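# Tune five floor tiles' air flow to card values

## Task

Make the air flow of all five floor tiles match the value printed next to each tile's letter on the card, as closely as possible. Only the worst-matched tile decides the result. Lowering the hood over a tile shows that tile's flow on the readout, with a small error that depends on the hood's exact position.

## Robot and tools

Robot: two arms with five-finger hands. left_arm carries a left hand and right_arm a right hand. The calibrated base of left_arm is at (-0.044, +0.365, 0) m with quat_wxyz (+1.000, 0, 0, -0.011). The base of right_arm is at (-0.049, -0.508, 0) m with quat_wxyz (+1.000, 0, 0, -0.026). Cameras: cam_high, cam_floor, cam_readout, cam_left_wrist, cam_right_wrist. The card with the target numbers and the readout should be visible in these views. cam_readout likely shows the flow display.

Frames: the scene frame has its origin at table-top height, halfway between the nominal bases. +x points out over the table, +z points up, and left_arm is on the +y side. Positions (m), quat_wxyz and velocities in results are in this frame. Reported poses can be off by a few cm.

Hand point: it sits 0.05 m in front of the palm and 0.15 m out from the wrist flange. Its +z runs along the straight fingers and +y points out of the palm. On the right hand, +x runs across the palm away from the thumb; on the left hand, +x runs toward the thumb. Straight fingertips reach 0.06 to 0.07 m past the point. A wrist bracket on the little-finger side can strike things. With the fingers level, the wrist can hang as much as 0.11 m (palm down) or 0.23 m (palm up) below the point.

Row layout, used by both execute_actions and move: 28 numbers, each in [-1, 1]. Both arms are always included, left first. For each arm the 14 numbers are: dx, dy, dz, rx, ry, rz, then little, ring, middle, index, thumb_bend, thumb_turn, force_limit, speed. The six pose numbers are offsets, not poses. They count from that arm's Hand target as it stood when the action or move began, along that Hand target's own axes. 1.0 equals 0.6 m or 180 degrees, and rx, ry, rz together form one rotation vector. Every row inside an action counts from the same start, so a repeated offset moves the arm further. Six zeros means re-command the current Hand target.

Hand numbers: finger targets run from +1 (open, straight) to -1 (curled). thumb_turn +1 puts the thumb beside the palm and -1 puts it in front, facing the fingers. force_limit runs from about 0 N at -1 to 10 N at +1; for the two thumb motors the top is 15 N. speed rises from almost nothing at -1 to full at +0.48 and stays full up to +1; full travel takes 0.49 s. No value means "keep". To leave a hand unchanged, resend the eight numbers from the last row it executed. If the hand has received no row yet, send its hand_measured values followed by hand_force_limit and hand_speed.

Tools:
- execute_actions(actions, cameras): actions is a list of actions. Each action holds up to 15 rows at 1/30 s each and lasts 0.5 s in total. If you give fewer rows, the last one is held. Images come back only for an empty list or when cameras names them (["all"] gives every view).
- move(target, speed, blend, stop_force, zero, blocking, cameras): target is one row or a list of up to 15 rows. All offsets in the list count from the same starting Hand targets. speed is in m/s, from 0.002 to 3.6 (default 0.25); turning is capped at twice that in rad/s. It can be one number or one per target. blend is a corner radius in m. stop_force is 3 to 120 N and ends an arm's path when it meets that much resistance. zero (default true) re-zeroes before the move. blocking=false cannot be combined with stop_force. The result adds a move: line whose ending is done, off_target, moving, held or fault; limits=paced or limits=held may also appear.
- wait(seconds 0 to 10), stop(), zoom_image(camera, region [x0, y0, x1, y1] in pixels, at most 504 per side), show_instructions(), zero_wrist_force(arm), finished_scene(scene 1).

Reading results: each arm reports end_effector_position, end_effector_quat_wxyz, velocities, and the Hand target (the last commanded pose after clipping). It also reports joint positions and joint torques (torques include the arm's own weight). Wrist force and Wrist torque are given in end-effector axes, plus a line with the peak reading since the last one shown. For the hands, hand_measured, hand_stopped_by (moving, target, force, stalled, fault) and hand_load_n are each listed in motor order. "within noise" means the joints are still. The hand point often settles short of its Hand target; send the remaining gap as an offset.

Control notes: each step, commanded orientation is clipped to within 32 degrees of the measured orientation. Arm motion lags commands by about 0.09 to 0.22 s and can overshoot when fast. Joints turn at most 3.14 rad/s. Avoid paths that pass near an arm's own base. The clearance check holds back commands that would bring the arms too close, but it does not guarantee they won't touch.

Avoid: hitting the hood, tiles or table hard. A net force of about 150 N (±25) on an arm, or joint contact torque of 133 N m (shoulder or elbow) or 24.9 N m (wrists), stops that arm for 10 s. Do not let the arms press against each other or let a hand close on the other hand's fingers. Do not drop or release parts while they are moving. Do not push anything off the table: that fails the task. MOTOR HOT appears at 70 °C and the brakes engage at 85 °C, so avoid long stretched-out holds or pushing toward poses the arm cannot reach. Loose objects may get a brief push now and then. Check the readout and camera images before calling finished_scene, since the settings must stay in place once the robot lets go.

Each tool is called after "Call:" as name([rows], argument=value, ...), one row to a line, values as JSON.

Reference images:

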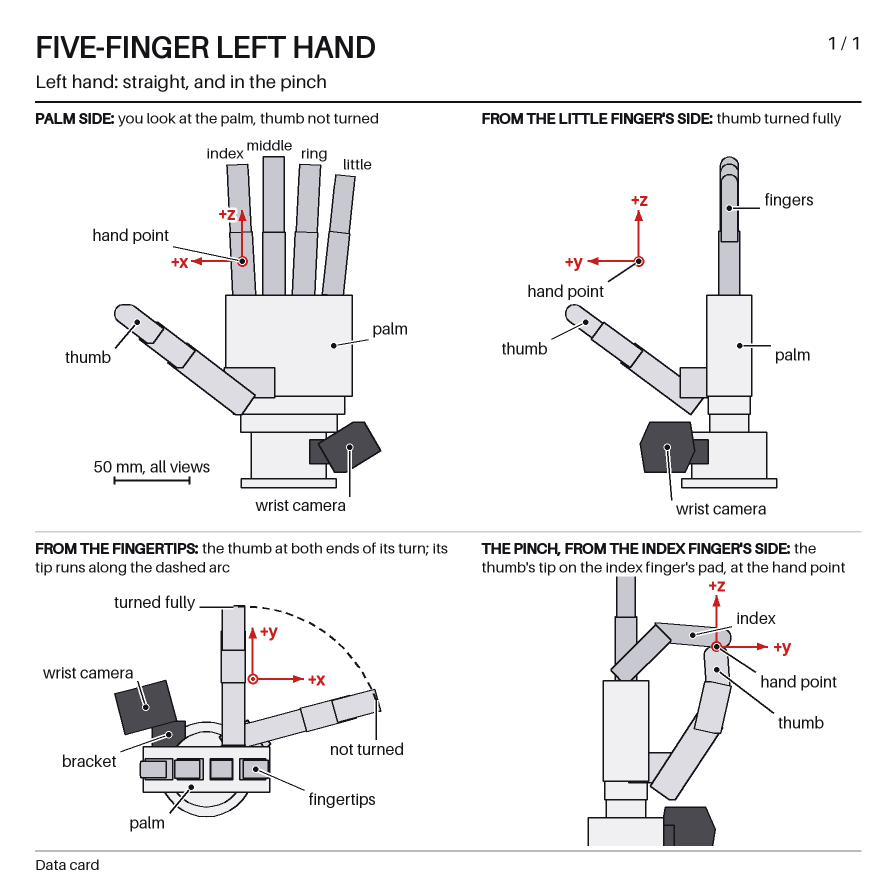

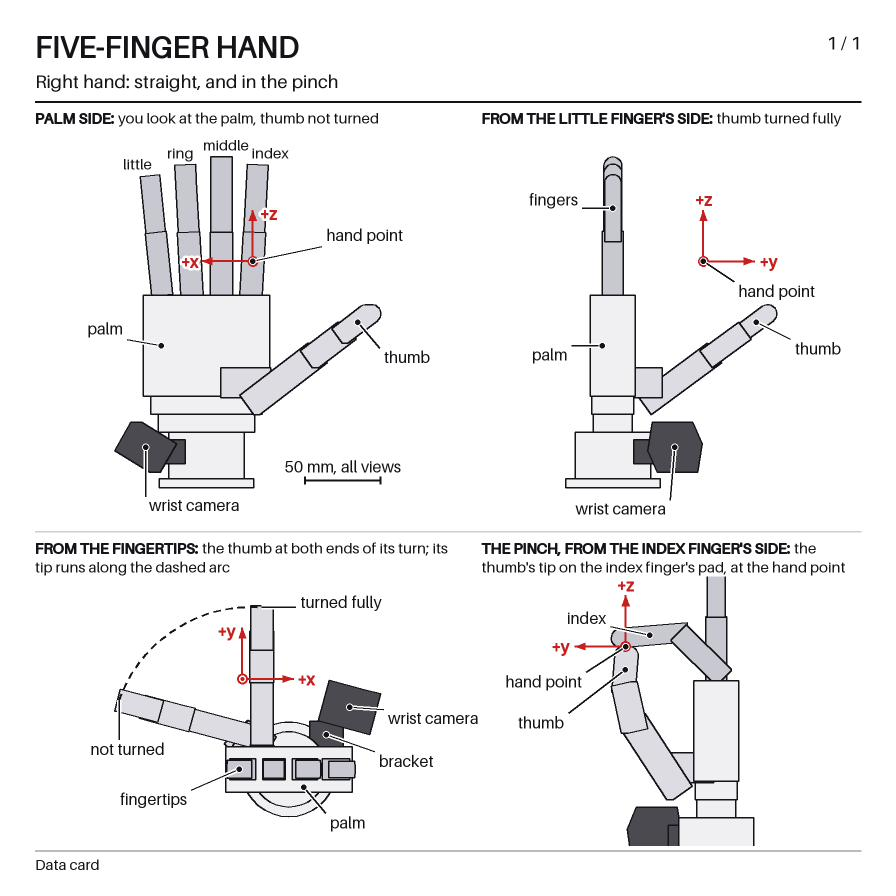

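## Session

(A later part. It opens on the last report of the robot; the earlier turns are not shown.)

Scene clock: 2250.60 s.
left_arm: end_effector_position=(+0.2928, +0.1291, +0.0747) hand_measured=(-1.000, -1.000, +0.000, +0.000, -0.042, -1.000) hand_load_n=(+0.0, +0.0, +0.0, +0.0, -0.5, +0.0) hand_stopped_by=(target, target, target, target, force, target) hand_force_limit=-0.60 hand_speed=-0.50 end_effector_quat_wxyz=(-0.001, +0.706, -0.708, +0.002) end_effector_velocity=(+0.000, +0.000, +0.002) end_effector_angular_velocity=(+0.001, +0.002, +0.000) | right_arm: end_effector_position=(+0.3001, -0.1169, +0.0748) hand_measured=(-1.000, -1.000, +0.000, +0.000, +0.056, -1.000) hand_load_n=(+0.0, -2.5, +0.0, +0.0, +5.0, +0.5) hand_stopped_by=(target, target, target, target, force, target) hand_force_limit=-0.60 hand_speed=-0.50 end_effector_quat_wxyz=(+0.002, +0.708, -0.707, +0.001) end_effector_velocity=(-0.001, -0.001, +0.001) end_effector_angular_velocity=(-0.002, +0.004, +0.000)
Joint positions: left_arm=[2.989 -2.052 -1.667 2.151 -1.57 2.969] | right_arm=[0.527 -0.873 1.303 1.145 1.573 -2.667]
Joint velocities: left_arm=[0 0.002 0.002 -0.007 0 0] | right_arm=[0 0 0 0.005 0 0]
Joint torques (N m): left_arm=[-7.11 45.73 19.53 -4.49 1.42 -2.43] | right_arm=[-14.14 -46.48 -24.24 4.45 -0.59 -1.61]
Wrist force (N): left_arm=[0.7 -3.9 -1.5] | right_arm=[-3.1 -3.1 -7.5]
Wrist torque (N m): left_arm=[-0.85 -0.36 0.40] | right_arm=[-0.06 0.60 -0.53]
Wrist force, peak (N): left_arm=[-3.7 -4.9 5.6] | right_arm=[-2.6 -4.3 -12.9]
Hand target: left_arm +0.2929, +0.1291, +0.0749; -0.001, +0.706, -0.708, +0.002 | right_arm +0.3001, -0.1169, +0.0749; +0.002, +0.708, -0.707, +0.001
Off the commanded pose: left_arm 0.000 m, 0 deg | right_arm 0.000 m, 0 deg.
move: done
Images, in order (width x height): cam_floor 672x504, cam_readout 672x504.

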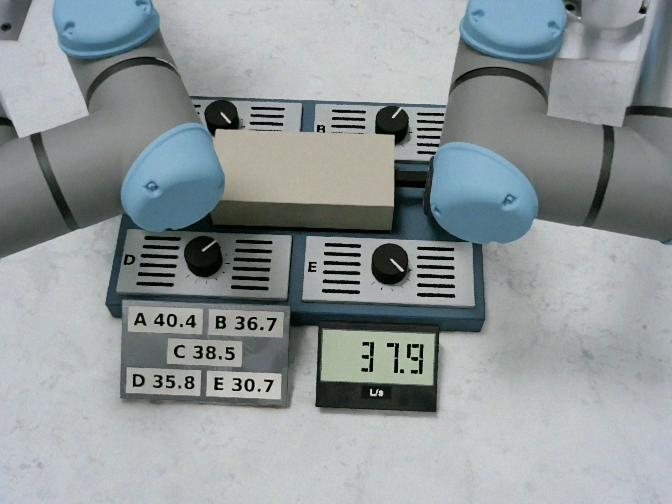

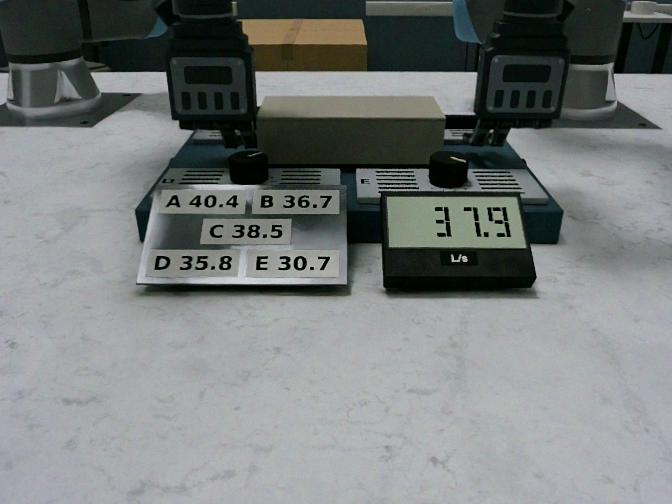

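Call:
move([
  [0,0,-0.015,0,0,0,-1,-1,0,0,-0.3,-1,-0.6,-0.5,0,0,-0.015,0,0,0,-1,-1,0,0,-0.3,-1,-0.6,-0.5],
  [0.001667,-0.000833,-0.015,0,0,0,-1,-1,0,0,-0.3,-1,-0.6,-0.5,0.001667,-0.000833,-0.015,0,0,0,-1,-1,0,0,-0.3,-1,-0.6,-0.5],
  [0.001667,-0.000833,0,0,0,0,-1,-1,0,0,-0.3,-1,-0.6,-0.5,0.001667,-0.000833,0,0,0,0,-1,-1,0,0,-0.3,-1,-0.6,-0.5],
], speed=0.06, blend=[0.001,0.001,0], cameras=["cam_readout"])

Call:
move([
  [0,0,-0.015,0,0,0,-1,-1,0,0,-0.3,-1,-0.6,-0.5,0,0,-0.015,0,0,0,-1,-1,0,0,-0.3,-1,-0.6,-0.5],
  [0.001667,-0.000833,-0.015,0,0,0,-1,-1,0,0,-0.3,-1,-0.6,-0.5,0.001667,-0.000833,-0.015,0,0,0,-1,-1,0,0,-0.3,-1,-0.6,-0.5],
  [0.001667,-0.000833,0,0,0,0,-1,-1,0,0,-0.3,-1,-0.6,-0.5,0.001667,-0.000833,0,0,0,0,-1,-1,0,0,-0.3,-1,-0.6,-0.5],
], speed=0.06, blend=[0.001,0.001,0], cameras=["cam_readout"])

Call:
move([
  [0,0,-0.015,0,0,0,-1,-1,0,0,-0.3,-1,-0.6,-0.5,0,0,-0.015,0,0,0,-1,-1,0,0,-0.3,-1,-0.6,-0.5],
  [0.001667,0.001167,-0.015,0,0,0,-1,-1,0,0,-0.3,-1,-0.6,-0.5,0.001667,-0.0005,-0.015,0,0,0,-1,-1,0,0,-0.3,-1,-0.6,-0.5],
  [0.001667,0.001167,0,0,0,0,-1,-1,0,0,-0.3,-1,-0.6,-0.5,0.001667,-0.0005,0,0,0,0,-1,-1,0,0,-0.3,-1,-0.6,-0.5],
], speed=0.06, blend=[0.001,0.001,0], cameras=["cam_readout"])

Call:
move([
  [0,0,-0.015,0,0,0,-1,-1,0,0,-0.3,-1,-0.6,-0.5,0,0,-0.015,0,0,0,-1,-1,0,0,-0.3,-1,-0.6,-0.5],
  [-0.001667,0.000833,-0.015,0,0,0,-1,-1,0,0,-0.3,-1,-0.6,-0.5,-0.001667,0.000833,-0.015,0,0,0,-1,-1,0,0,-0.3,-1,-0.6,-0.5],
  [-0.001667,0.000833,0,0,0,0,-1,-1,0,0,-0.3,-1,-0.6,-0.5,-0.001667,0.000833,0,0,0,0,-1,-1,0,0,-0.3,-1,-0.6,-0.5],
], speed=0.06, blend=[0.001,0.001,0], cameras=["cam_readout"])

Call:
move([
  [0,0,-0.015,0,0,0,-1,-1,0,0,-0.3,-1,-0.6,-0.5,0,0,-0.015,0,0,0,-1,-1,0,0,-0.3,-1,-0.6,-0.5],
  [-0.001667,0.000833,-0.015,0,0,0,-1,-1,0,0,-0.3,-1,-0.6,-0.5,-0.001667,0.000833,-0.015,0,0,0,-1,-1,0,0,-0.3,-1,-0.6,-0.5],
  [-0.001667,0.000833,0,0,0,0,-1,-1,0,0,-0.3,-1,-0.6,-0.5,-0.001667,0.000833,0,0,0,0,-1,-1,0,0,-0.3,-1,-0.6,-0.5],
], speed=0.06, blend=[0.001,0.001,0], cameras=["cam_readout"])

Call:
move([
  [0,0,-0.015,0,0,0,-1,-1,0,0,-0.3,-1,-0.6,-0.5,0,0,-0.015,0,0,0,-1,-1,0,0,-0.3,-1,-0.6,-0.5],
  [-0.001667,0.000833,-0.015,0,0,0,-1,-1,0,0,-0.3,-1,-0.6,-0.5,-0.001667,0.000833,-0.015,0,0,0,-1,-1,0,0,-0.3,-1,-0.6,-0.5],
  [-0.001667,0.000833,0,0,0,0,-1,-1,0,0,-0.3,-1,-0.6,-0.5,-0.001667,0.000833,0,0,0,0,-1,-1,0,0,-0.3,-1,-0.6,-0.5],
], speed=0.06, blend=[0.001,0.001,0], cameras=["cam_readout"])

Call:
move([
  [0,0,-0.015,0,0,0,-1,-1,0,0,-0.3,-1,-0.6,-0.5,0,0,-0.015,0,0,0,-1,-1,0,0,-0.3,-1,-0.6,-0.5],
  [-0.001667,-0.001333,-0.015,0,0,0,-1,-1,0,0,-0.3,-1,-0.6,-0.5,-0.001667,0.002,-0.015,0,0,0,-1,-1,0,0,-0.3,-1,-0.6,-0.5],
  [-0.001667,-0.001333,0,0,0,0,-1,-1,0,0,-0.3,-1,-0.6,-0.5,-0.001667,0.002,0,0,0,0,-1,-1,0,0,-0.3,-1,-0.6,-0.5],
], speed=0.06, blend=[0.001,0.001,0], cameras=["cam_readout"])

Call:
move([
  [0,0,-0.015,0,0,0,-1,-1,0,0,-0.3,-1,-0.6,-0.5,0,0,-0.015,0,0,0,-1,-1,0,0,-0.3,-1,-0.6,-0.5],
  [0.001667,-0.000833,-0.015,0,0,0,-1,-1,0,0,-0.3,-1,-0.6,-0.5,0.001667,-0.000833,-0.015,0,0,0,-1,-1,0,0,-0.3,-1,-0.6,-0.5],
  [0.001667,-0.000833,0,0,0,0,-1,-1,0,0,-0.3,-1,-0.6,-0.5,0.001667,-0.000833,0,0,0,0,-1,-1,0,0,-0.3,-1,-0.6,-0.5],
], speed=0.06, blend=[0.001,0.001,0], cameras=["cam_readout"])

Call:
move([
  [0,0,-0.015,0,0,0,-1,-1,0,0,-0.3,-1,-0.6,-0.5,0,0,-0.015,0,0,0,-1,-1,0,0,-0.3,-1,-0.6,-0.5],
  [0.001667,-0.000833,-0.015,0,0,0,-1,-1,0,0,-0.3,-1,-0.6,-0.5,0.001667,-0.000833,-0.015,0,0,0,-1,-1,0,0,-0.3,-1,-0.6,-0.5],
  [0.001667,-0.000833,0,0,0,0,-1,-1,0,0,-0.3,-1,-0.6,-0.5,0.001667,-0.000833,0,0,0,0,-1,-1,0,0,-0.3,-1,-0.6,-0.5],
], speed=0.06, blend=[0.001,0.001,0], cameras=["cam_readout"])

Call:
move([
  [0,0,-0.015,0,0,0,-1,-1,0,0,-0.3,-1,-0.6,-0.5,0,0,-0.015,0,0,0,-1,-1,0,0,-0.3,-1,-0.6,-0.5],
  [0.001667,-0.000833,-0.015,0,0,0,-1,-1,0,0,-0.3,-1,-0.6,-0.5,0.001667,-0.000833,-0.015,0,0,0,-1,-1,0,0,-0.3,-1,-0.6,-0.5],
  [0.001667,-0.000833,0,0,0,0,-1,-1,0,0,-0.3,-1,-0.6,-0.5,0.001667,-0.000833,0,0,0,0,-1,-1,0,0,-0.3,-1,-0.6,-0.5],
], speed=0.06, blend=[0.001,0.001,0], cameras=["cam_readout"])

Call:
move([
  [0,0,-0.015,0,0,0,-1,-1,0,0,-0.3,-1,-0.6,-0.5,0,0,-0.015,0,0,0,-1,-1,0,0,-0.3,-1,-0.6,-0.5],
  [-0.001667,0.002667,-0.015,0,0,0,-1,-1,0,0,-0.3,-1,-0.6,-0.5,-0.001667,0.001,-0.015,0,0,0,-1,-1,0,0,-0.3,-1,-0.6,-0.5],
  [-0.001667,0.002667,0,0,0,0,-1,-1,0,0,-0.3,-1,-0.6,-0.5,-0.001667,0.001,0,0,0,0,-1,-1,0,0,-0.3,-1,-0.6,-0.5],
], speed=0.06, blend=[0.001,0.001,0], cameras=["cam_readout"])

Scene clock: 2276.53 s.
left_arm: end_effector_position=(+0.2933, +0.1281, +0.0748) hand_measured=(-1.000, -1.000, +0.000, +0.000, -0.042, -1.000) hand_load_n=(+0.0, +0.0, +0.0, +0.0, +0.0, +0.0) hand_stopped_by=(target, target, target, target, force, target) hand_force_limit=-0.60 hand_speed=-0.50 end_effector_quat_wxyz=(-0.001, +0.706, -0.708, +0.002) | right_arm: end_effector_position=(+0.3006, -0.1180, +0.0748) hand_measured=(-1.000, -1.000, +0.000, +0.000, +0.056, -1.000) hand_load_n=(+0.0, -2.0, +0.0, +0.0, +5.0, +0.5) hand_stopped_by=(target, target, target, target, force, target) hand_force_limit=-0.60 hand_speed=-0.50 end_effector_quat_wxyz=(+0.002, +0.708, -0.707, +0.001)
Joint positions: left_arm=[2.987 -2.053 -1.664 2.15 -1.57 2.967] | right_arm=[0.525 -0.873 1.304 1.145 1.573 -2.669]
Joint torques (N m): left_arm=[7.41 46.24 19.1 -5.03 -0.7 2.03] | right_arm=[10.1 -48.43 -24.39 4.38 1.1 1.8]
Wrist force (N): left_arm=[0.6 -4.1 -1.3] | right_arm=[-2.3 -2.8 -3.8]
Wrist torque (N m): left_arm=[-0.91 -0.34 0.50] | right_arm=[-0.10 0.54 -0.40]
Wrist force, peak (N): left_arm=[2.0 -4.0 4.4] | right_arm=[-2.3 -4.9 -12.6]
Hand target: left_arm +0.2934, +0.1281, +0.0749; -0.001, +0.706, -0.708, +0.002 | right_arm +0.3006, -0.1179, +0.0749; +0.002, +0.708, -0.707, +0.001
Off the commanded pose: left_arm 0.000 m, 0 deg | right_arm 0.000 m, 0 deg.
move: done; blend cut to 0.0006 m at target 1, 0.0006 m at target 2
Images, in order (width x height): cam_readout 672x504.

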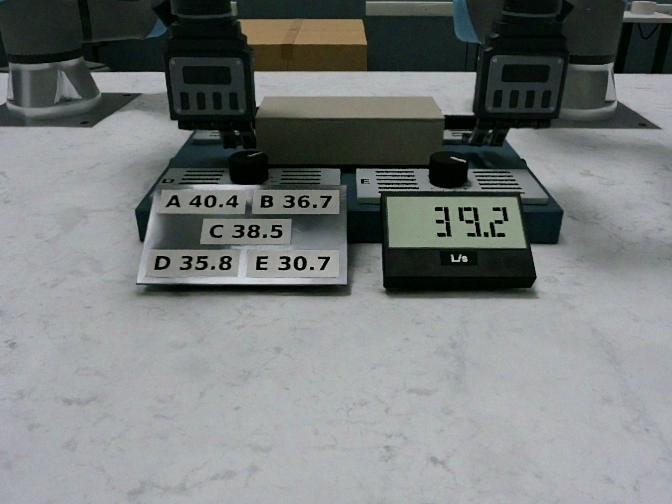

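Scene clock: 2277.30 s.
left_arm: end_effector_position=(+0.2938, +0.1271, +0.0748) hand_measured=(-1.000, -1.000, +0.000, +0.000, -0.042, -1.000) hand_load_n=(+0.0, +0.0, +0.0, +0.0, +0.0, +0.0) hand_stopped_by=(target, target, target, target, force, target) hand_force_limit=-0.60 hand_speed=-0.50 end_effector_quat_wxyz=(-0.001, +0.706, -0.708, +0.002) | right_arm: end_effector_position=(+0.3011, -0.1189, +0.0748) hand_measured=(-1.000, -1.000, +0.000, +0.000, +0.056, -1.000) hand_load_n=(+0.0, -2.0, +0.0, +0.0, +4.5, +0.5) hand_stopped_by=(target, target, target, target, force, target) hand_force_limit=-0.60 hand_speed=-0.50 end_effector_quat_wxyz=(+0.002, +0.708, -0.707, +0.001)
Joint positions: left_arm=[2.985 -2.055 -1.661 2.149 -1.57 2.965] | right_arm=[0.523 -0.874 1.305 1.144 1.573 -2.672]
Joint torques (N m): left_arm=[5.69 47.1 19.78 -4.69 0.13 1.68] | right_arm=[-12.12 -49.11 -25.06 4.89 0.44 1.53]
Wrist force (N): left_arm=[0.8 -4.0 -1.2] | right_arm=[-2.2 -3.1 -3.0]
Wrist torque (N m): left_arm=[-0.88 -0.36 0.52] | right_arm=[-0.10 0.49 -0.37]
Wrist force, peak (N): left_arm=[2.4 -3.8 3.5] | right_arm=[-2.4 -4.8 -12.2]
Hand target: left_arm +0.2938, +0.1271, +0.0749; -0.001, +0.706, -0.708, +0.002 | right_arm +0.3011, -0.1189, +0.0749; +0.002, +0.708, -0.707, +0.001
Off the commanded pose: left_arm 0.000 m, 0 deg | right_arm 0.000 m, 0 deg.
move: done; blend cut to 0.0006 m at target 1, 0.0006 m at target 2
Images, in order (width x height): cam_readout 672x504.

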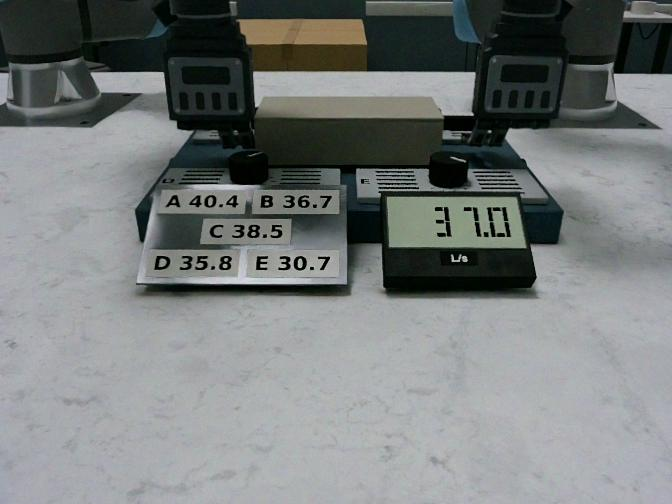

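Scene clock: 2278.07 s.
left_arm: end_effector_position=(+0.2931, +0.1261, +0.0748) hand_measured=(-1.000, -1.000, +0.000, +0.000, -0.042, -1.000) hand_load_n=(+0.0, +0.0, +0.0, +0.0, +0.0, +0.0) hand_stopped_by=(target, target, target, target, force, target) hand_force_limit=-0.60 hand_speed=-0.50 end_effector_quat_wxyz=(-0.001, +0.706, -0.708, +0.002) | right_arm: end_effector_position=(+0.3014, -0.1200, +0.0748) hand_measured=(-1.000, -1.000, +0.000, +0.000, +0.056, -1.000) hand_load_n=(+0.0, -2.0, +0.0, +0.0, +5.0, +0.0) hand_stopped_by=(target, target, target, target, force, target) hand_force_limit=-0.60 hand_speed=-0.50 end_effector_quat_wxyz=(+0.002, +0.708, -0.707, +0.001)
Joint positions: left_arm=[2.982 -2.055 -1.661 2.149 -1.57 2.963] | right_arm=[0.521 -0.875 1.307 1.143 1.573 -2.674]
Joint torques (N m): left_arm=[7.61 46.26 18.64 -4.82 1.5 2.15] | right_arm=[9.39 -48.31 -25.6 4.34 -0.51 1.45]
Wrist force (N): left_arm=[0.8 -3.8 -1.4] | right_arm=[-2.4 -3.1 -3.3]
Wrist torque (N m): left_arm=[-0.85 -0.37 0.51] | right_arm=[-0.09 0.54 -0.40]
Wrist force, peak (N): left_arm=[0.8 -4.0 4.3] | right_arm=[-2.2 -4.4 -13.1]
Hand target: left_arm +0.2931, +0.1261, +0.0749; -0.001, +0.706, -0.708, +0.002 | right_arm +0.3014, -0.1199, +0.0749; +0.002, +0.708, -0.707, +0.001
Off the commanded pose: left_arm 0.000 m, 0 deg | right_arm 0.000 m, 0 deg.
move: done; blend cut to 0.0006 m at target 1, 0.0006 m at target 2
Images, in order (width x height): cam_readout 672x504.

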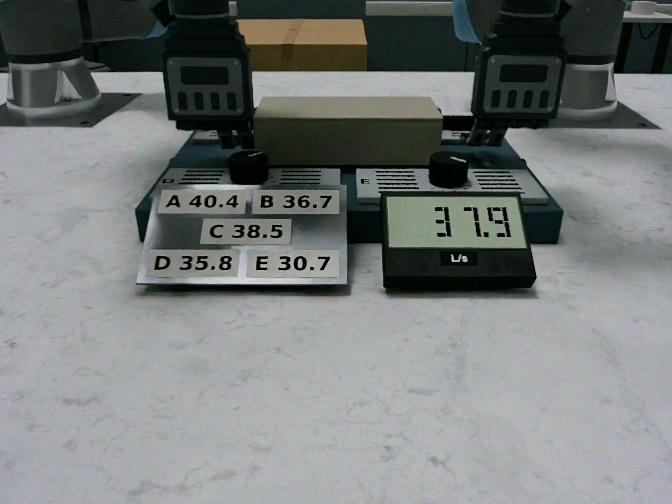

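Scene clock: 2278.83 s.
left_arm: end_effector_position=(+0.2926, +0.1271, +0.0748) hand_measured=(-1.000, -1.000, +0.000, +0.000, -0.042, -1.000) hand_load_n=(+0.0, +0.0, -0.5, +0.0, +0.0, +0.0) hand_stopped_by=(target, target, target, target, force, target) hand_force_limit=-0.60 hand_speed=-0.50 end_effector_quat_wxyz=(-0.001, +0.706, -0.708, +0.002) | right_arm: end_effector_position=(+0.3008, -0.1189, +0.0748) hand_measured=(-1.000, -1.000, +0.000, +0.000, +0.056, -1.000) hand_load_n=(+0.0, -2.0, +0.0, +0.0, +4.5, +0.5) hand_stopped_by=(target, target, target, target, force, target) hand_force_limit=-0.60 hand_speed=-0.50 end_effector_quat_wxyz=(+0.002, +0.708, -0.707, +0.001)
Joint positions: left_arm=[2.984 -2.053 -1.664 2.15 -1.57 2.965] | right_arm=[0.523 -0.874 1.305 1.144 1.573 -2.671]
Joint torques (N m): left_arm=[-7.6 46.31 20.24 -4.57 0.27 -2.57] | right_arm=[-10.65 -49.01 -24.9 4.78 -1.08 -1.7]
Wrist force (N): left_arm=[0.5 -4.1 -1.5] | right_arm=[-2.1 -2.8 -3.2]
Wrist torque (N m): left_arm=[-0.89 -0.33 0.39] | right_arm=[-0.09 0.49 -0.50]
Wrist force, peak (N): left_arm=[2.1 -4.0 3.9] | right_arm=[-2.5 -4.8 -12.4]
Hand target: left_arm +0.2926, +0.1271, +0.0749; -0.001, +0.706, -0.708, +0.002 | right_arm +0.3009, -0.1189, +0.0749; +0.002, +0.708, -0.707, +0.001
Off the commanded pose: left_arm 0.000 m, 0 deg | right_arm 0.000 m, 0 deg.
move: done; blend cut to 0.0006 m at target 1, 0.0006 m at target 2
Images, in order (width x height): cam_readout 672x504.

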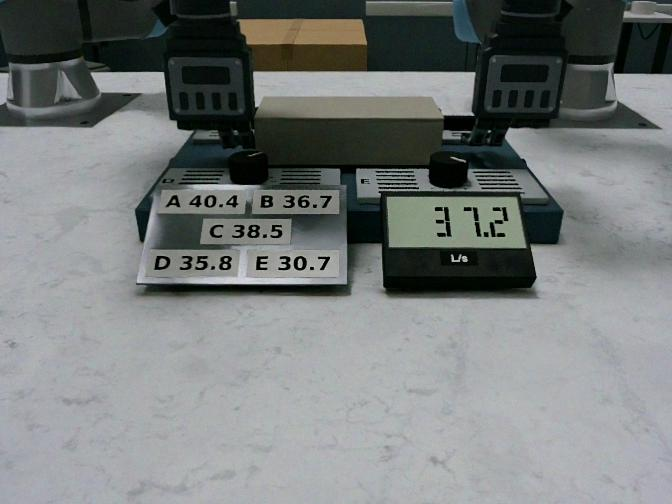

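Scene clock: 2279.60 s.
left_arm: end_effector_position=(+0.2921, +0.1281, +0.0748) hand_measured=(-1.000, -1.000, +0.000, +0.000, -0.042, -1.000) hand_load_n=(+0.0, +0.5, +0.0, +0.0, +0.0, +0.0) hand_stopped_by=(target, target, target, target, force, target) hand_force_limit=-0.60 hand_speed=-0.50 end_effector_quat_wxyz=(-0.001, +0.706, -0.708, +0.002) | right_arm: end_effector_position=(+0.3004, -0.1179, +0.0748) hand_measured=(-1.000, -1.000, +0.000, +0.000, +0.056, -1.000) hand_load_n=(+0.0, -1.5, +0.0, +0.0, +4.5, +0.5) hand_stopped_by=(target, target, target, target, force, target) hand_force_limit=-0.60 hand_speed=-0.50 end_effector_quat_wxyz=(+0.002, +0.708, -0.707, +0.001)
Joint positions: left_arm=[2.986 -2.051 -1.667 2.151 -1.57 2.967] | right_arm=[0.525 -0.874 1.304 1.144 1.573 -2.669]
Joint torques (N m): left_arm=[-4.45 45.77 18.58 -4.37 -1.09 -2.15] | right_arm=[4.32 -48.99 -25.62 5.02 -0.46 -1.55]
Wrist force (N): left_arm=[0.5 -3.9 -1.3] | right_arm=[-2.1 -2.9 -3.2]
Wrist torque (N m): left_arm=[-0.88 -0.32 0.37] | right_arm=[-0.10 0.50 -0.51]
Wrist force, peak (N): left_arm=[2.1 -3.9 4.1] | right_arm=[-2.2 -4.7 -12.0]
Hand target: left_arm +0.2922, +0.1281, +0.0749; -0.001, +0.706, -0.708, +0.002 | right_arm +0.3004, -0.1179, +0.0749; +0.002, +0.708, -0.707, +0.001
Off the commanded pose: left_arm 0.000 m, 0 deg | right_arm 0.000 m, 0 deg.
move: done; blend cut to 0.0006 m at target 1, 0.0006 m at target 2
Images, in order (width x height): cam_readout 672x504.

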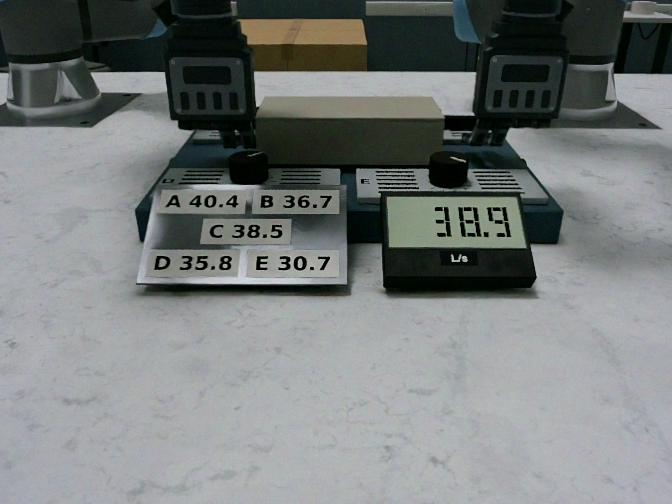

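Scene clock: 2280.37 s.
left_arm: end_effector_position=(+0.2916, +0.1291, +0.0748) hand_measured=(-1.000, -1.000, +0.000, +0.000, -0.042, -1.000) hand_load_n=(+0.0, +0.0, +0.0, +0.0, +0.0, +0.0) hand_stopped_by=(target, target, target, target, force, target) hand_force_limit=-0.60 hand_speed=-0.50 end_effector_quat_wxyz=(-0.001, +0.706, -0.708, +0.002) | right_arm: end_effector_position=(+0.2998, -0.1169, +0.0748) hand_measured=(-1.000, -1.000, +0.000, +0.000, +0.056, -1.000) hand_load_n=(+0.0, -2.0, +0.0, +0.0, +4.5, +0.5) hand_stopped_by=(target, target, target, target, force, target) hand_force_limit=-0.60 hand_speed=-0.50 end_effector_quat_wxyz=(+0.002, +0.708, -0.707, +0.001) end_effector_velocity=(-0.001, -0.001, +0.001) end_effector_angular_velocity=(-0.002, +0.003, +0.000)
Joint positions: left_arm=[2.988 -2.049 -1.67 2.152 -1.57 2.969] | right_arm=[0.527 -0.873 1.303 1.145 1.573 -2.667]
Joint velocities: left_arm=[within noise] | right_arm=[-0.001 0 -0.001 0.005 0 -0.001]
Joint torques (N m): left_arm=[-7.06 45.18 20.15 -4.78 0.6 -2.19] | right_arm=[-9.4 -49.64 -25.44 5.08 -0.28 -1.59]
Wrist force (N): left_arm=[0.6 -4.0 -1.3] | right_arm=[-2.2 -3.1 -2.5]
Wrist torque (N m): left_arm=[-0.89 -0.34 0.37] | right_arm=[-0.11 0.49 -0.50]
Wrist force, peak (N): left_arm=[1.1 -4.1 3.9] | right_arm=[-2.5 -4.9 -11.8]
Hand target: left_arm +0.2917, +0.1291, +0.0749; -0.001, +0.706, -0.708, +0.002 | right_arm +0.2999, -0.1169, +0.0749; +0.002, +0.708, -0.707, +0.001
Off the commanded pose: left_arm 0.000 m, 0 deg | right_arm 0.000 m, 0 deg.
move: done; blend cut to 0.0006 m at target 1, 0.0006 m at target 2
Images, in order (width x height): cam_readout 672x504.

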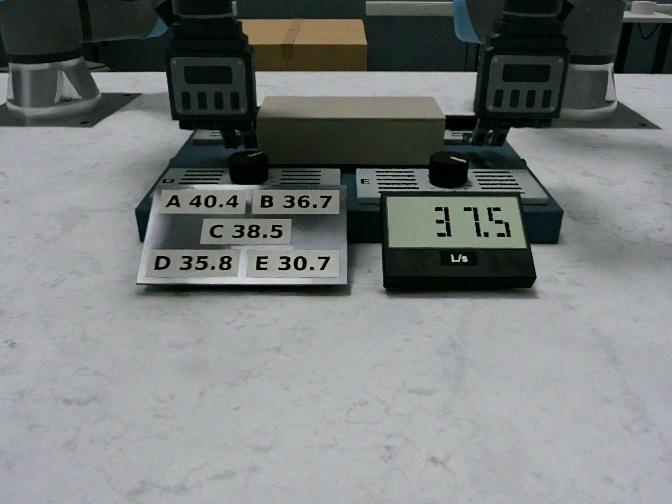

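Scene clock: 2281.13 s.
left_arm: end_effector_position=(+0.2924, +0.1301, +0.0748) hand_measured=(-1.000, -1.000, +0.000, +0.000, -0.042, -1.000) hand_load_n=(+0.0, +0.0, +0.0, +0.0, +0.0, +0.0) hand_stopped_by=(target, target, target, target, force, target) hand_force_limit=-0.60 hand_speed=-0.50 end_effector_quat_wxyz=(-0.001, +0.706, -0.708, +0.002) | right_arm: end_effector_position=(+0.2986, -0.1159, +0.0748) hand_measured=(-1.000, -1.000, +0.000, +0.000, +0.054, -1.000) hand_load_n=(+0.0, -1.5, +0.0, +0.0, +3.5, +0.5) hand_stopped_by=(target, target, target, target, force, target) hand_force_limit=-0.60 hand_speed=-0.50 end_effector_quat_wxyz=(+0.002, +0.708, -0.707, +0.001)
Joint positions: left_arm=[2.991 -2.05 -1.669 2.152 -1.57 2.972] | right_arm=[0.53 -0.874 1.304 1.144 1.573 -2.664]
Joint torques (N m): left_arm=[-7.27 45.71 21.05 -4.87 1.47 -2.4] | right_arm=[-7.34 -48.94 -24.5 4.95 -0.45 -1.68]
Wrist force (N): left_arm=[0.8 -4.0 -1.3] | right_arm=[-2.2 -4.4 -2.1]
Wrist torque (N m): left_arm=[-0.89 -0.37 0.40] | right_arm=[-0.15 0.48 -0.50]
Wrist force, peak (N): left_arm=[1.0 -4.2 4.1] | right_arm=[-1.8 -5.7 -11.0]
Hand target: left_arm +0.2925, +0.1301, +0.0749; -0.001, +0.706, -0.708, +0.002 | right_arm +0.2987, -0.1159, +0.0749; +0.002, +0.708, -0.707, +0.001
Off the commanded pose: left_arm 0.000 m, 0 deg | right_arm 0.000 m, 0 deg.
move: done; blend cut to 0.0008 m at target 1, 0.0008 m at target 2
Images, in order (width x height): cam_readout 672x504.

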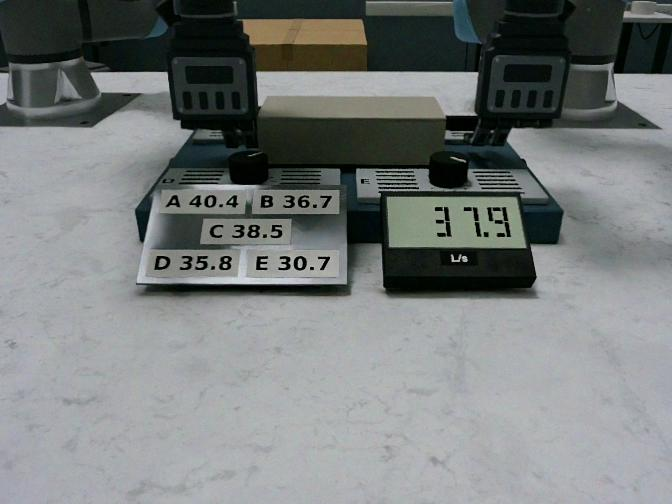

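Scene clock: 2281.90 s.
left_arm: end_effector_position=(+0.2929, +0.1291, +0.0748) hand_measured=(-1.000, -1.000, +0.000, +0.000, -0.042, -1.000) hand_load_n=(+0.0, +0.0, +0.5, +0.0, +0.0, +0.0) hand_stopped_by=(target, target, target, target, force, target) hand_force_limit=-0.60 hand_speed=-0.50 end_effector_quat_wxyz=(-0.001, +0.706, -0.708, +0.002) | right_arm: end_effector_position=(+0.2992, -0.1170, +0.0748) hand_measured=(-1.000, -1.000, +0.000, +0.000, +0.056, -1.000) hand_load_n=(+0.0, -1.5, +0.0, +0.0, +3.5, +0.5) hand_stopped_by=(target, target, target, target, force, target) hand_force_limit=-0.60 hand_speed=-0.50 end_effector_quat_wxyz=(+0.002, +0.708, -0.707, +0.001)
Joint positions: left_arm=[2.989 -2.052 -1.666 2.151 -1.57 2.969] | right_arm=[0.528 -0.874 1.305 1.144 1.573 -2.667]
Joint torques (N m): left_arm=[7.48 46.32 20.27 -4.37 -0.84 2.02] | right_arm=[9.65 -49.16 -25 4.93 -0.34 1.86]
Wrist force (N): left_arm=[0.6 -4.0 -1.3] | right_arm=[-2.5 -2.5 -1.8]
Wrist torque (N m): left_arm=[-0.89 -0.34 0.49] | right_arm=[-0.08 0.47 -0.32]
Wrist force, peak (N): left_arm=[2.4 -3.6 4.1] | right_arm=[-2.4 -4.9 -9.9]
Hand target: left_arm +0.2930, +0.1291, +0.0749; -0.001, +0.706, -0.708, +0.002 | right_arm +0.2992, -0.1169, +0.0749; +0.002, +0.708, -0.707, +0.001
Off the commanded pose: left_arm 0.000 m, 0 deg | right_arm 0.000 m, 0 deg.
move: done; blend cut to 0.0006 m at target 1, 0.0006 m at target 2
Images, in order (width x height): cam_readout 672x504.

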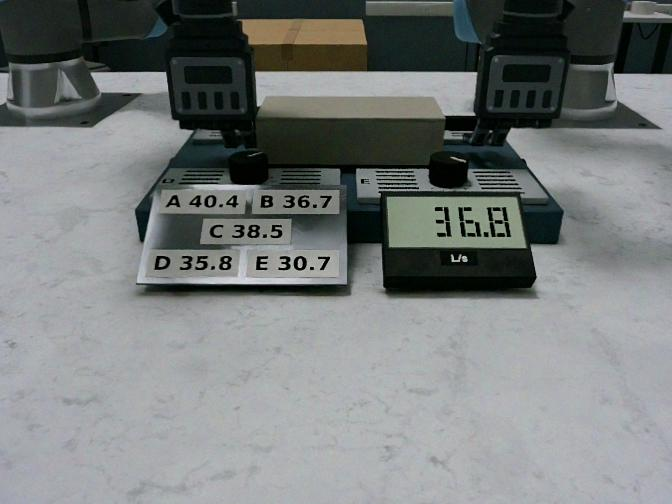

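Scene clock: 2282.67 s.
left_arm: end_effector_position=(+0.2934, +0.1281, +0.0748) hand_measured=(-1.000, -1.000, +0.000, +0.000, -0.042, -1.000) hand_load_n=(+0.0, +0.0, +0.0, +0.0, +0.0, +0.0) hand_stopped_by=(target, target, target, target, force, target) hand_force_limit=-0.60 hand_speed=-0.50 end_effector_quat_wxyz=(-0.001, +0.706, -0.708, +0.002) | right_arm: end_effector_position=(+0.2997, -0.1179, +0.0748) hand_measured=(-1.000, -1.000, +0.000, +0.000, +0.054, -1.000) hand_load_n=(+0.0, -1.0, +0.0, +0.0, +3.0, +1.0) hand_stopped_by=(target, target, target, target, force, target) hand_force_limit=-0.60 hand_speed=-0.50 end_effector_quat_wxyz=(+0.002, +0.708, -0.707, +0.001) end_effector_velocity=(+0.000, +0.000, +0.002) end_effector_angular_velocity=(-0.001, +0.001, +0.000)
Joint positions: left_arm=[2.987 -2.054 -1.663 2.15 -1.57 2.967] | right_arm=[0.526 -0.875 1.306 1.143 1.573 -2.669]
Joint velocities: left_arm=[within noise] | right_arm=[0 -0.002 -0.002 0.005 0 0.001]
Joint torques (N m): left_arm=[5.16 46.26 19.68 -5.05 0.33 1.62] | right_arm=[-9.3 -49.84 -24.8 5.05 0.19 1.55]
Wrist force (N): left_arm=[0.5 -3.8 -1.5] | right_arm=[-2.4 -2.7 -1.9]
Wrist torque (N m): left_arm=[-0.85 -0.33 0.50] | right_arm=[-0.12 0.46 -0.32]
Wrist force, peak (N): left_arm=[0.4 -4.8 3.5] | right_arm=[-2.6 -5.2 -9.6]
Hand target: left_arm +0.2935, +0.1281, +0.0749; -0.001, +0.706, -0.708, +0.002 | right_arm +0.2997, -0.1179, +0.0749; +0.002, +0.708, -0.707, +0.001
Off the commanded pose: left_arm 0.000 m, 0 deg | right_arm 0.000 m, 0 deg.
move: done; blend cut to 0.0006 m at target 1, 0.0006 m at target 2
Images, in order (width x height): cam_readout 672x504.

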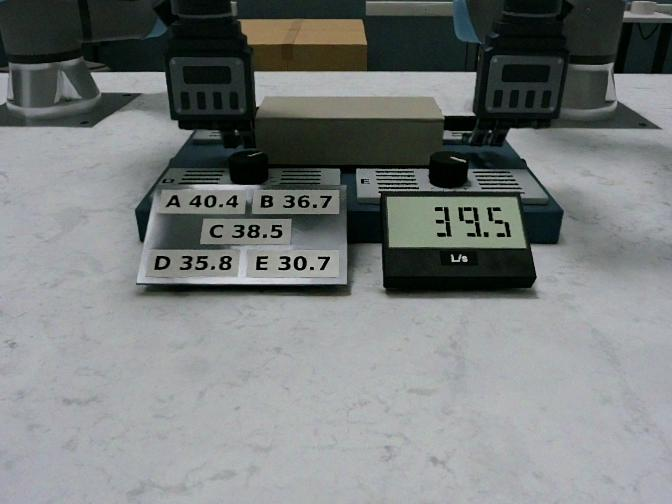

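Scene clock: 2283.43 s.
left_arm: end_effector_position=(+0.2939, +0.1271, +0.0748) hand_measured=(-1.000, -1.000, +0.000, +0.000, -0.042, -1.000) hand_load_n=(+0.0, +0.0, +0.0, +0.0, -0.5, +0.0) hand_stopped_by=(target, target, target, target, force, target) hand_force_limit=-0.60 hand_speed=-0.50 end_effector_quat_wxyz=(-0.001, +0.706, -0.708, +0.002) | right_arm: end_effector_position=(+0.3002, -0.1190, +0.0748) hand_measured=(-1.000, -1.000, +0.000, +0.000, +0.054, -1.000) hand_load_n=(+0.0, -1.0, +0.0, +0.0, +3.0, +0.5) hand_stopped_by=(target, target, target, target, force, target) hand_force_limit=-0.60 hand_speed=-0.50 end_effector_quat_wxyz=(+0.002, +0.708, -0.707, +0.001)
Joint positions: left_arm=[2.985 -2.055 -1.66 2.149 -1.57 2.965] | right_arm=[0.523 -0.876 1.308 1.143 1.573 -2.671]
Joint torques (N m): left_arm=[6.36 43.96 21.42 -4.61 1.22 1.75] | right_arm=[10.65 -49.23 -24.78 5.37 0.99 1.59]
Wrist force (N): left_arm=[0.5 -3.8 -1.3] | right_arm=[-2.6 -2.7 -1.7]
Wrist torque (N m): left_arm=[-0.86 -0.33 0.49] | right_arm=[-0.09 0.47 -0.32]
Wrist force, peak (N): left_arm=[2.5 -3.7 3.6] | right_arm=[-2.5 -5.1 -9.5]
Hand target: left_arm +0.2939, +0.1271, +0.0749; -0.001, +0.706, -0.708, +0.002 | right_arm +0.3002, -0.1189, +0.0749; +0.002, +0.708, -0.707, +0.001
Off the commanded pose: left_arm 0.000 m, 0 deg | right_arm 0.000 m, 0 deg.
move: done; blend cut to 0.0006 m at target 1, 0.0006 m at target 2
Images, in order (width x height): cam_readout 672x504.

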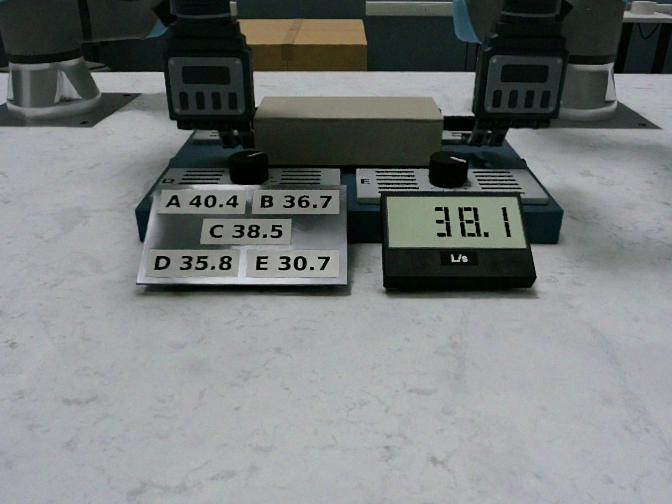

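Scene clock: 2284.20 s.
left_arm: end_effector_position=(+0.2923, +0.1281, +0.0748) hand_measured=(-1.000, -1.000, +0.000, +0.000, -0.042, -1.000) hand_load_n=(+0.0, +0.0, +0.0, +0.0, +0.0, +0.0) hand_stopped_by=(target, target, target, target, force, target) hand_force_limit=-0.60 hand_speed=-0.50 end_effector_quat_wxyz=(-0.001, +0.706, -0.708, +0.002) | right_arm: end_effector_position=(+0.2995, -0.1179, +0.0748) hand_measured=(-1.000, -1.000, +0.000, +0.000, +0.056, -1.000) hand_load_n=(+0.0, -1.0, +0.0, +0.5, +3.5, +0.5) hand_stopped_by=(target, target, target, target, force, target) hand_force_limit=-0.60 hand_speed=-0.50 end_effector_quat_wxyz=(+0.002, +0.708, -0.707, +0.001)
Joint positions: left_arm=[2.986 -2.051 -1.667 2.151 -1.57 2.967] | right_arm=[0.526 -0.875 1.307 1.143 1.573 -2.668]
Joint torques (N m): left_arm=[-6.16 45.67 20.93 -4.63 -0.26 -2.3] | right_arm=[-9.91 -48.99 -24.81 4.93 0.66 -1.65]
Wrist force (N): left_arm=[0.6 -3.9 -1.5] | right_arm=[-2.4 -2.9 -1.5]
Wrist torque (N m): left_arm=[-0.86 -0.36 0.38] | right_arm=[-0.12 0.45 -0.45]
Wrist force, peak (N): left_arm=[1.2 -4.4 4.1] | right_arm=[-2.3 -5.1 -10.7]
Hand target: left_arm +0.2924, +0.1281, +0.0749; -0.001, +0.706, -0.708, +0.002 | right_arm +0.2996, -0.1179, +0.0749; +0.002, +0.708, -0.707, +0.001
Off the commanded pose: left_arm 0.000 m, 0 deg | right_arm 0.000 m, 0 deg.
move: done; blend cut to 0.0009 m at target 1, 0.0009 m at target 2
Images, in order (width x height): cam_readout 672x504.

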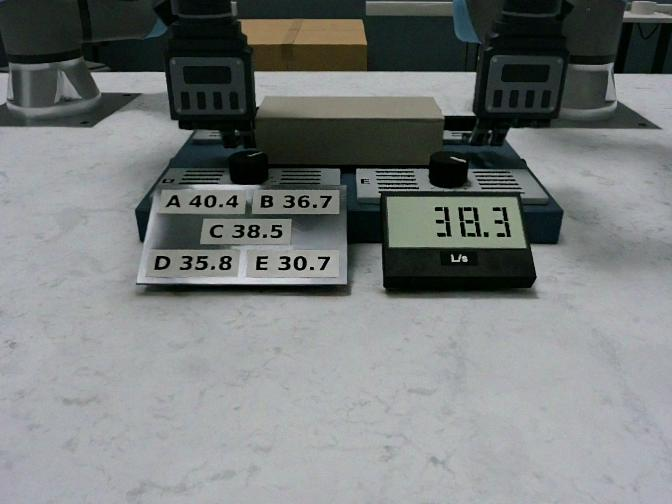

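Call:
move([
  [0,0,-0.09,0,0,0,-1,-1,0,0,-0.3,-1,-0.6,-0.5, 0,0,-0.09,0,0,0,-1,-1,0,0,-0.3,-1,-0.6,-0.5],
  [0.1613,-0.1545,-0.09,0,0,0,-1,-1,0,0,-0.3,-1,-0.6,-0.5, 0.1613,-0.1533,-0.09,0,0,0,-1,-1,0,0,-0.3,-1,-0.6,-0.5],
  [0.1613,-0.1545,-0.015,0,0,0,-1,-1,0,0,-0.3,-1,-0.6,-0.5, 0.1613,-0.1533,-0.015,0,0,0,-1,-1,0,0,-0.3,-1,-0.6,-0.5],
  [0.1613,-0.1545,0,0,0,0,-1,-1,0,0,-0.3,-1,-0.6,-0.5, 0.1613,-0.1533,0,0,0,0,-1,-1,0,0,-0.3,-1,-0.6,-0.5],
], speed=[0.15,0.2,0.15,0.04], blend=[0.01,0.01,0.001,0], cameras=["cam_readout","cam_floor"])

Call:
zoom_image(camera="cam_floor", region=[90, 180, 310, 345])

Scene clock: 2292.37 s.
left_arm: end_effector_position=(+0.3847, +0.0311, +0.0751) hand_measured=(-1.000, -1.000, +0.000, +0.000, -0.042, -1.000) hand_load_n=(+0.0, +0.0, +0.5, +0.0, +0.0, +0.0) hand_stopped_by=(target, target, target, target, force, target) hand_force_limit=-0.60 hand_speed=-0.50 end_effector_quat_wxyz=(-0.001, +0.706, -0.708, +0.002) end_effector_velocity=(-0.001, +0.000, +0.001) end_effector_angular_velocity=(+0.001, +0.003, +0.001) | right_arm: end_effector_position=(+0.3917, -0.2145, +0.0750) hand_measured=(-1.000, -1.000, +0.000, +0.000, +0.056, -1.000) hand_load_n=(+0.0, -2.0, +0.0, +0.0, +4.5, +0.5) hand_stopped_by=(target, target, target, target, force, target) hand_force_limit=-0.60 hand_speed=-0.50 end_effector_quat_wxyz=(+0.002, +0.708, -0.707, +0.001)
Joint positions: left_arm=[2.842 -2.334 -1.184 1.95 -1.571 2.822] | right_arm=[0.298 -0.826 1.218 1.182 1.574 -2.897]
Joint velocities: left_arm=[0 0.001 0.001 -0.005 0 -0.001] | right_arm=[within noise]
Joint torques (N m): left_arm=[-0.12 58.21 22.07 -4.9 1.1 -2.14] | right_arm=[-14.07 -48.77 -25.09 4.37 0.21 -1.61]
Wrist force (N): left_arm=[0.9 -4.1 -1.4] | right_arm=[-2.9 -3.6 -7.3]
Wrist torque (N m): left_arm=[-0.91 -0.39 0.40] | right_arm=[-0.09 0.61 -0.54]
Wrist force, peak (N): left_arm=[-0.4 -5.1 5.1] | right_arm=[-2.5 -4.7 -12.2]
Hand target: left_arm +0.3848, +0.0310, +0.0753; -0.001, +0.706, -0.708, +0.002 | right_arm +0.3917, -0.2145, +0.0751; +0.002, +0.708, -0.707, +0.001
Off the commanded pose: left_arm 0.000 m, 0 deg | right_arm 0.000 m, 0 deg.
move: done
Images, in order (width x height): cam_floor 672x504, cam_readout 672x504.

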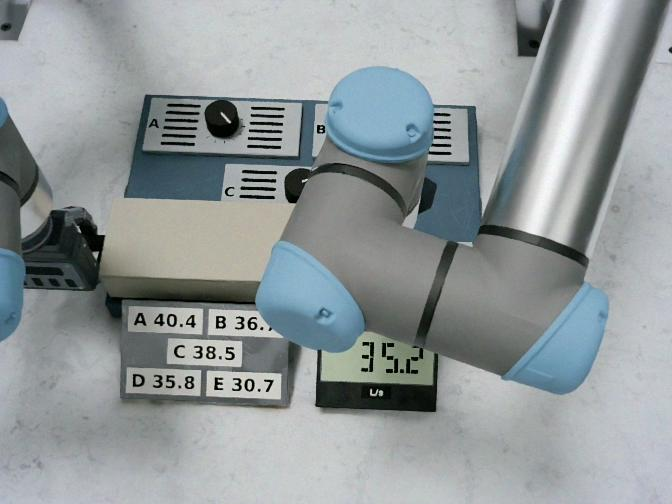

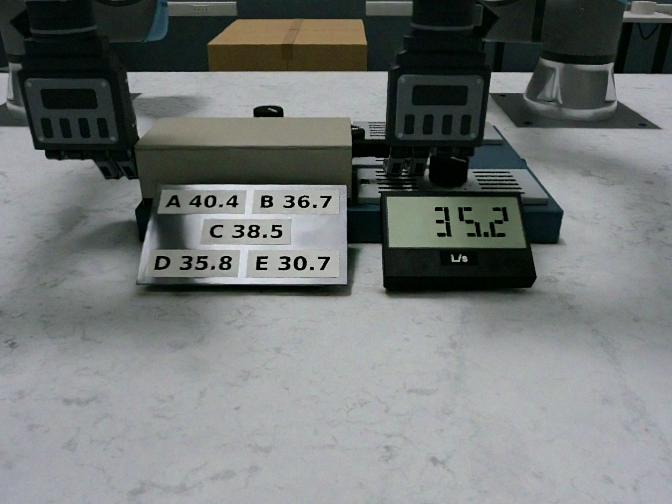

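Scaled by 2.291 from the camera's 672x504 image, which has a finer 960x720 frame.

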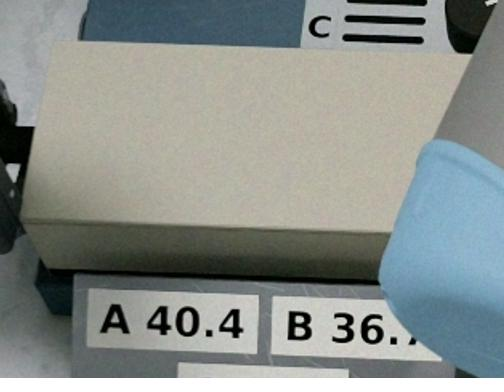

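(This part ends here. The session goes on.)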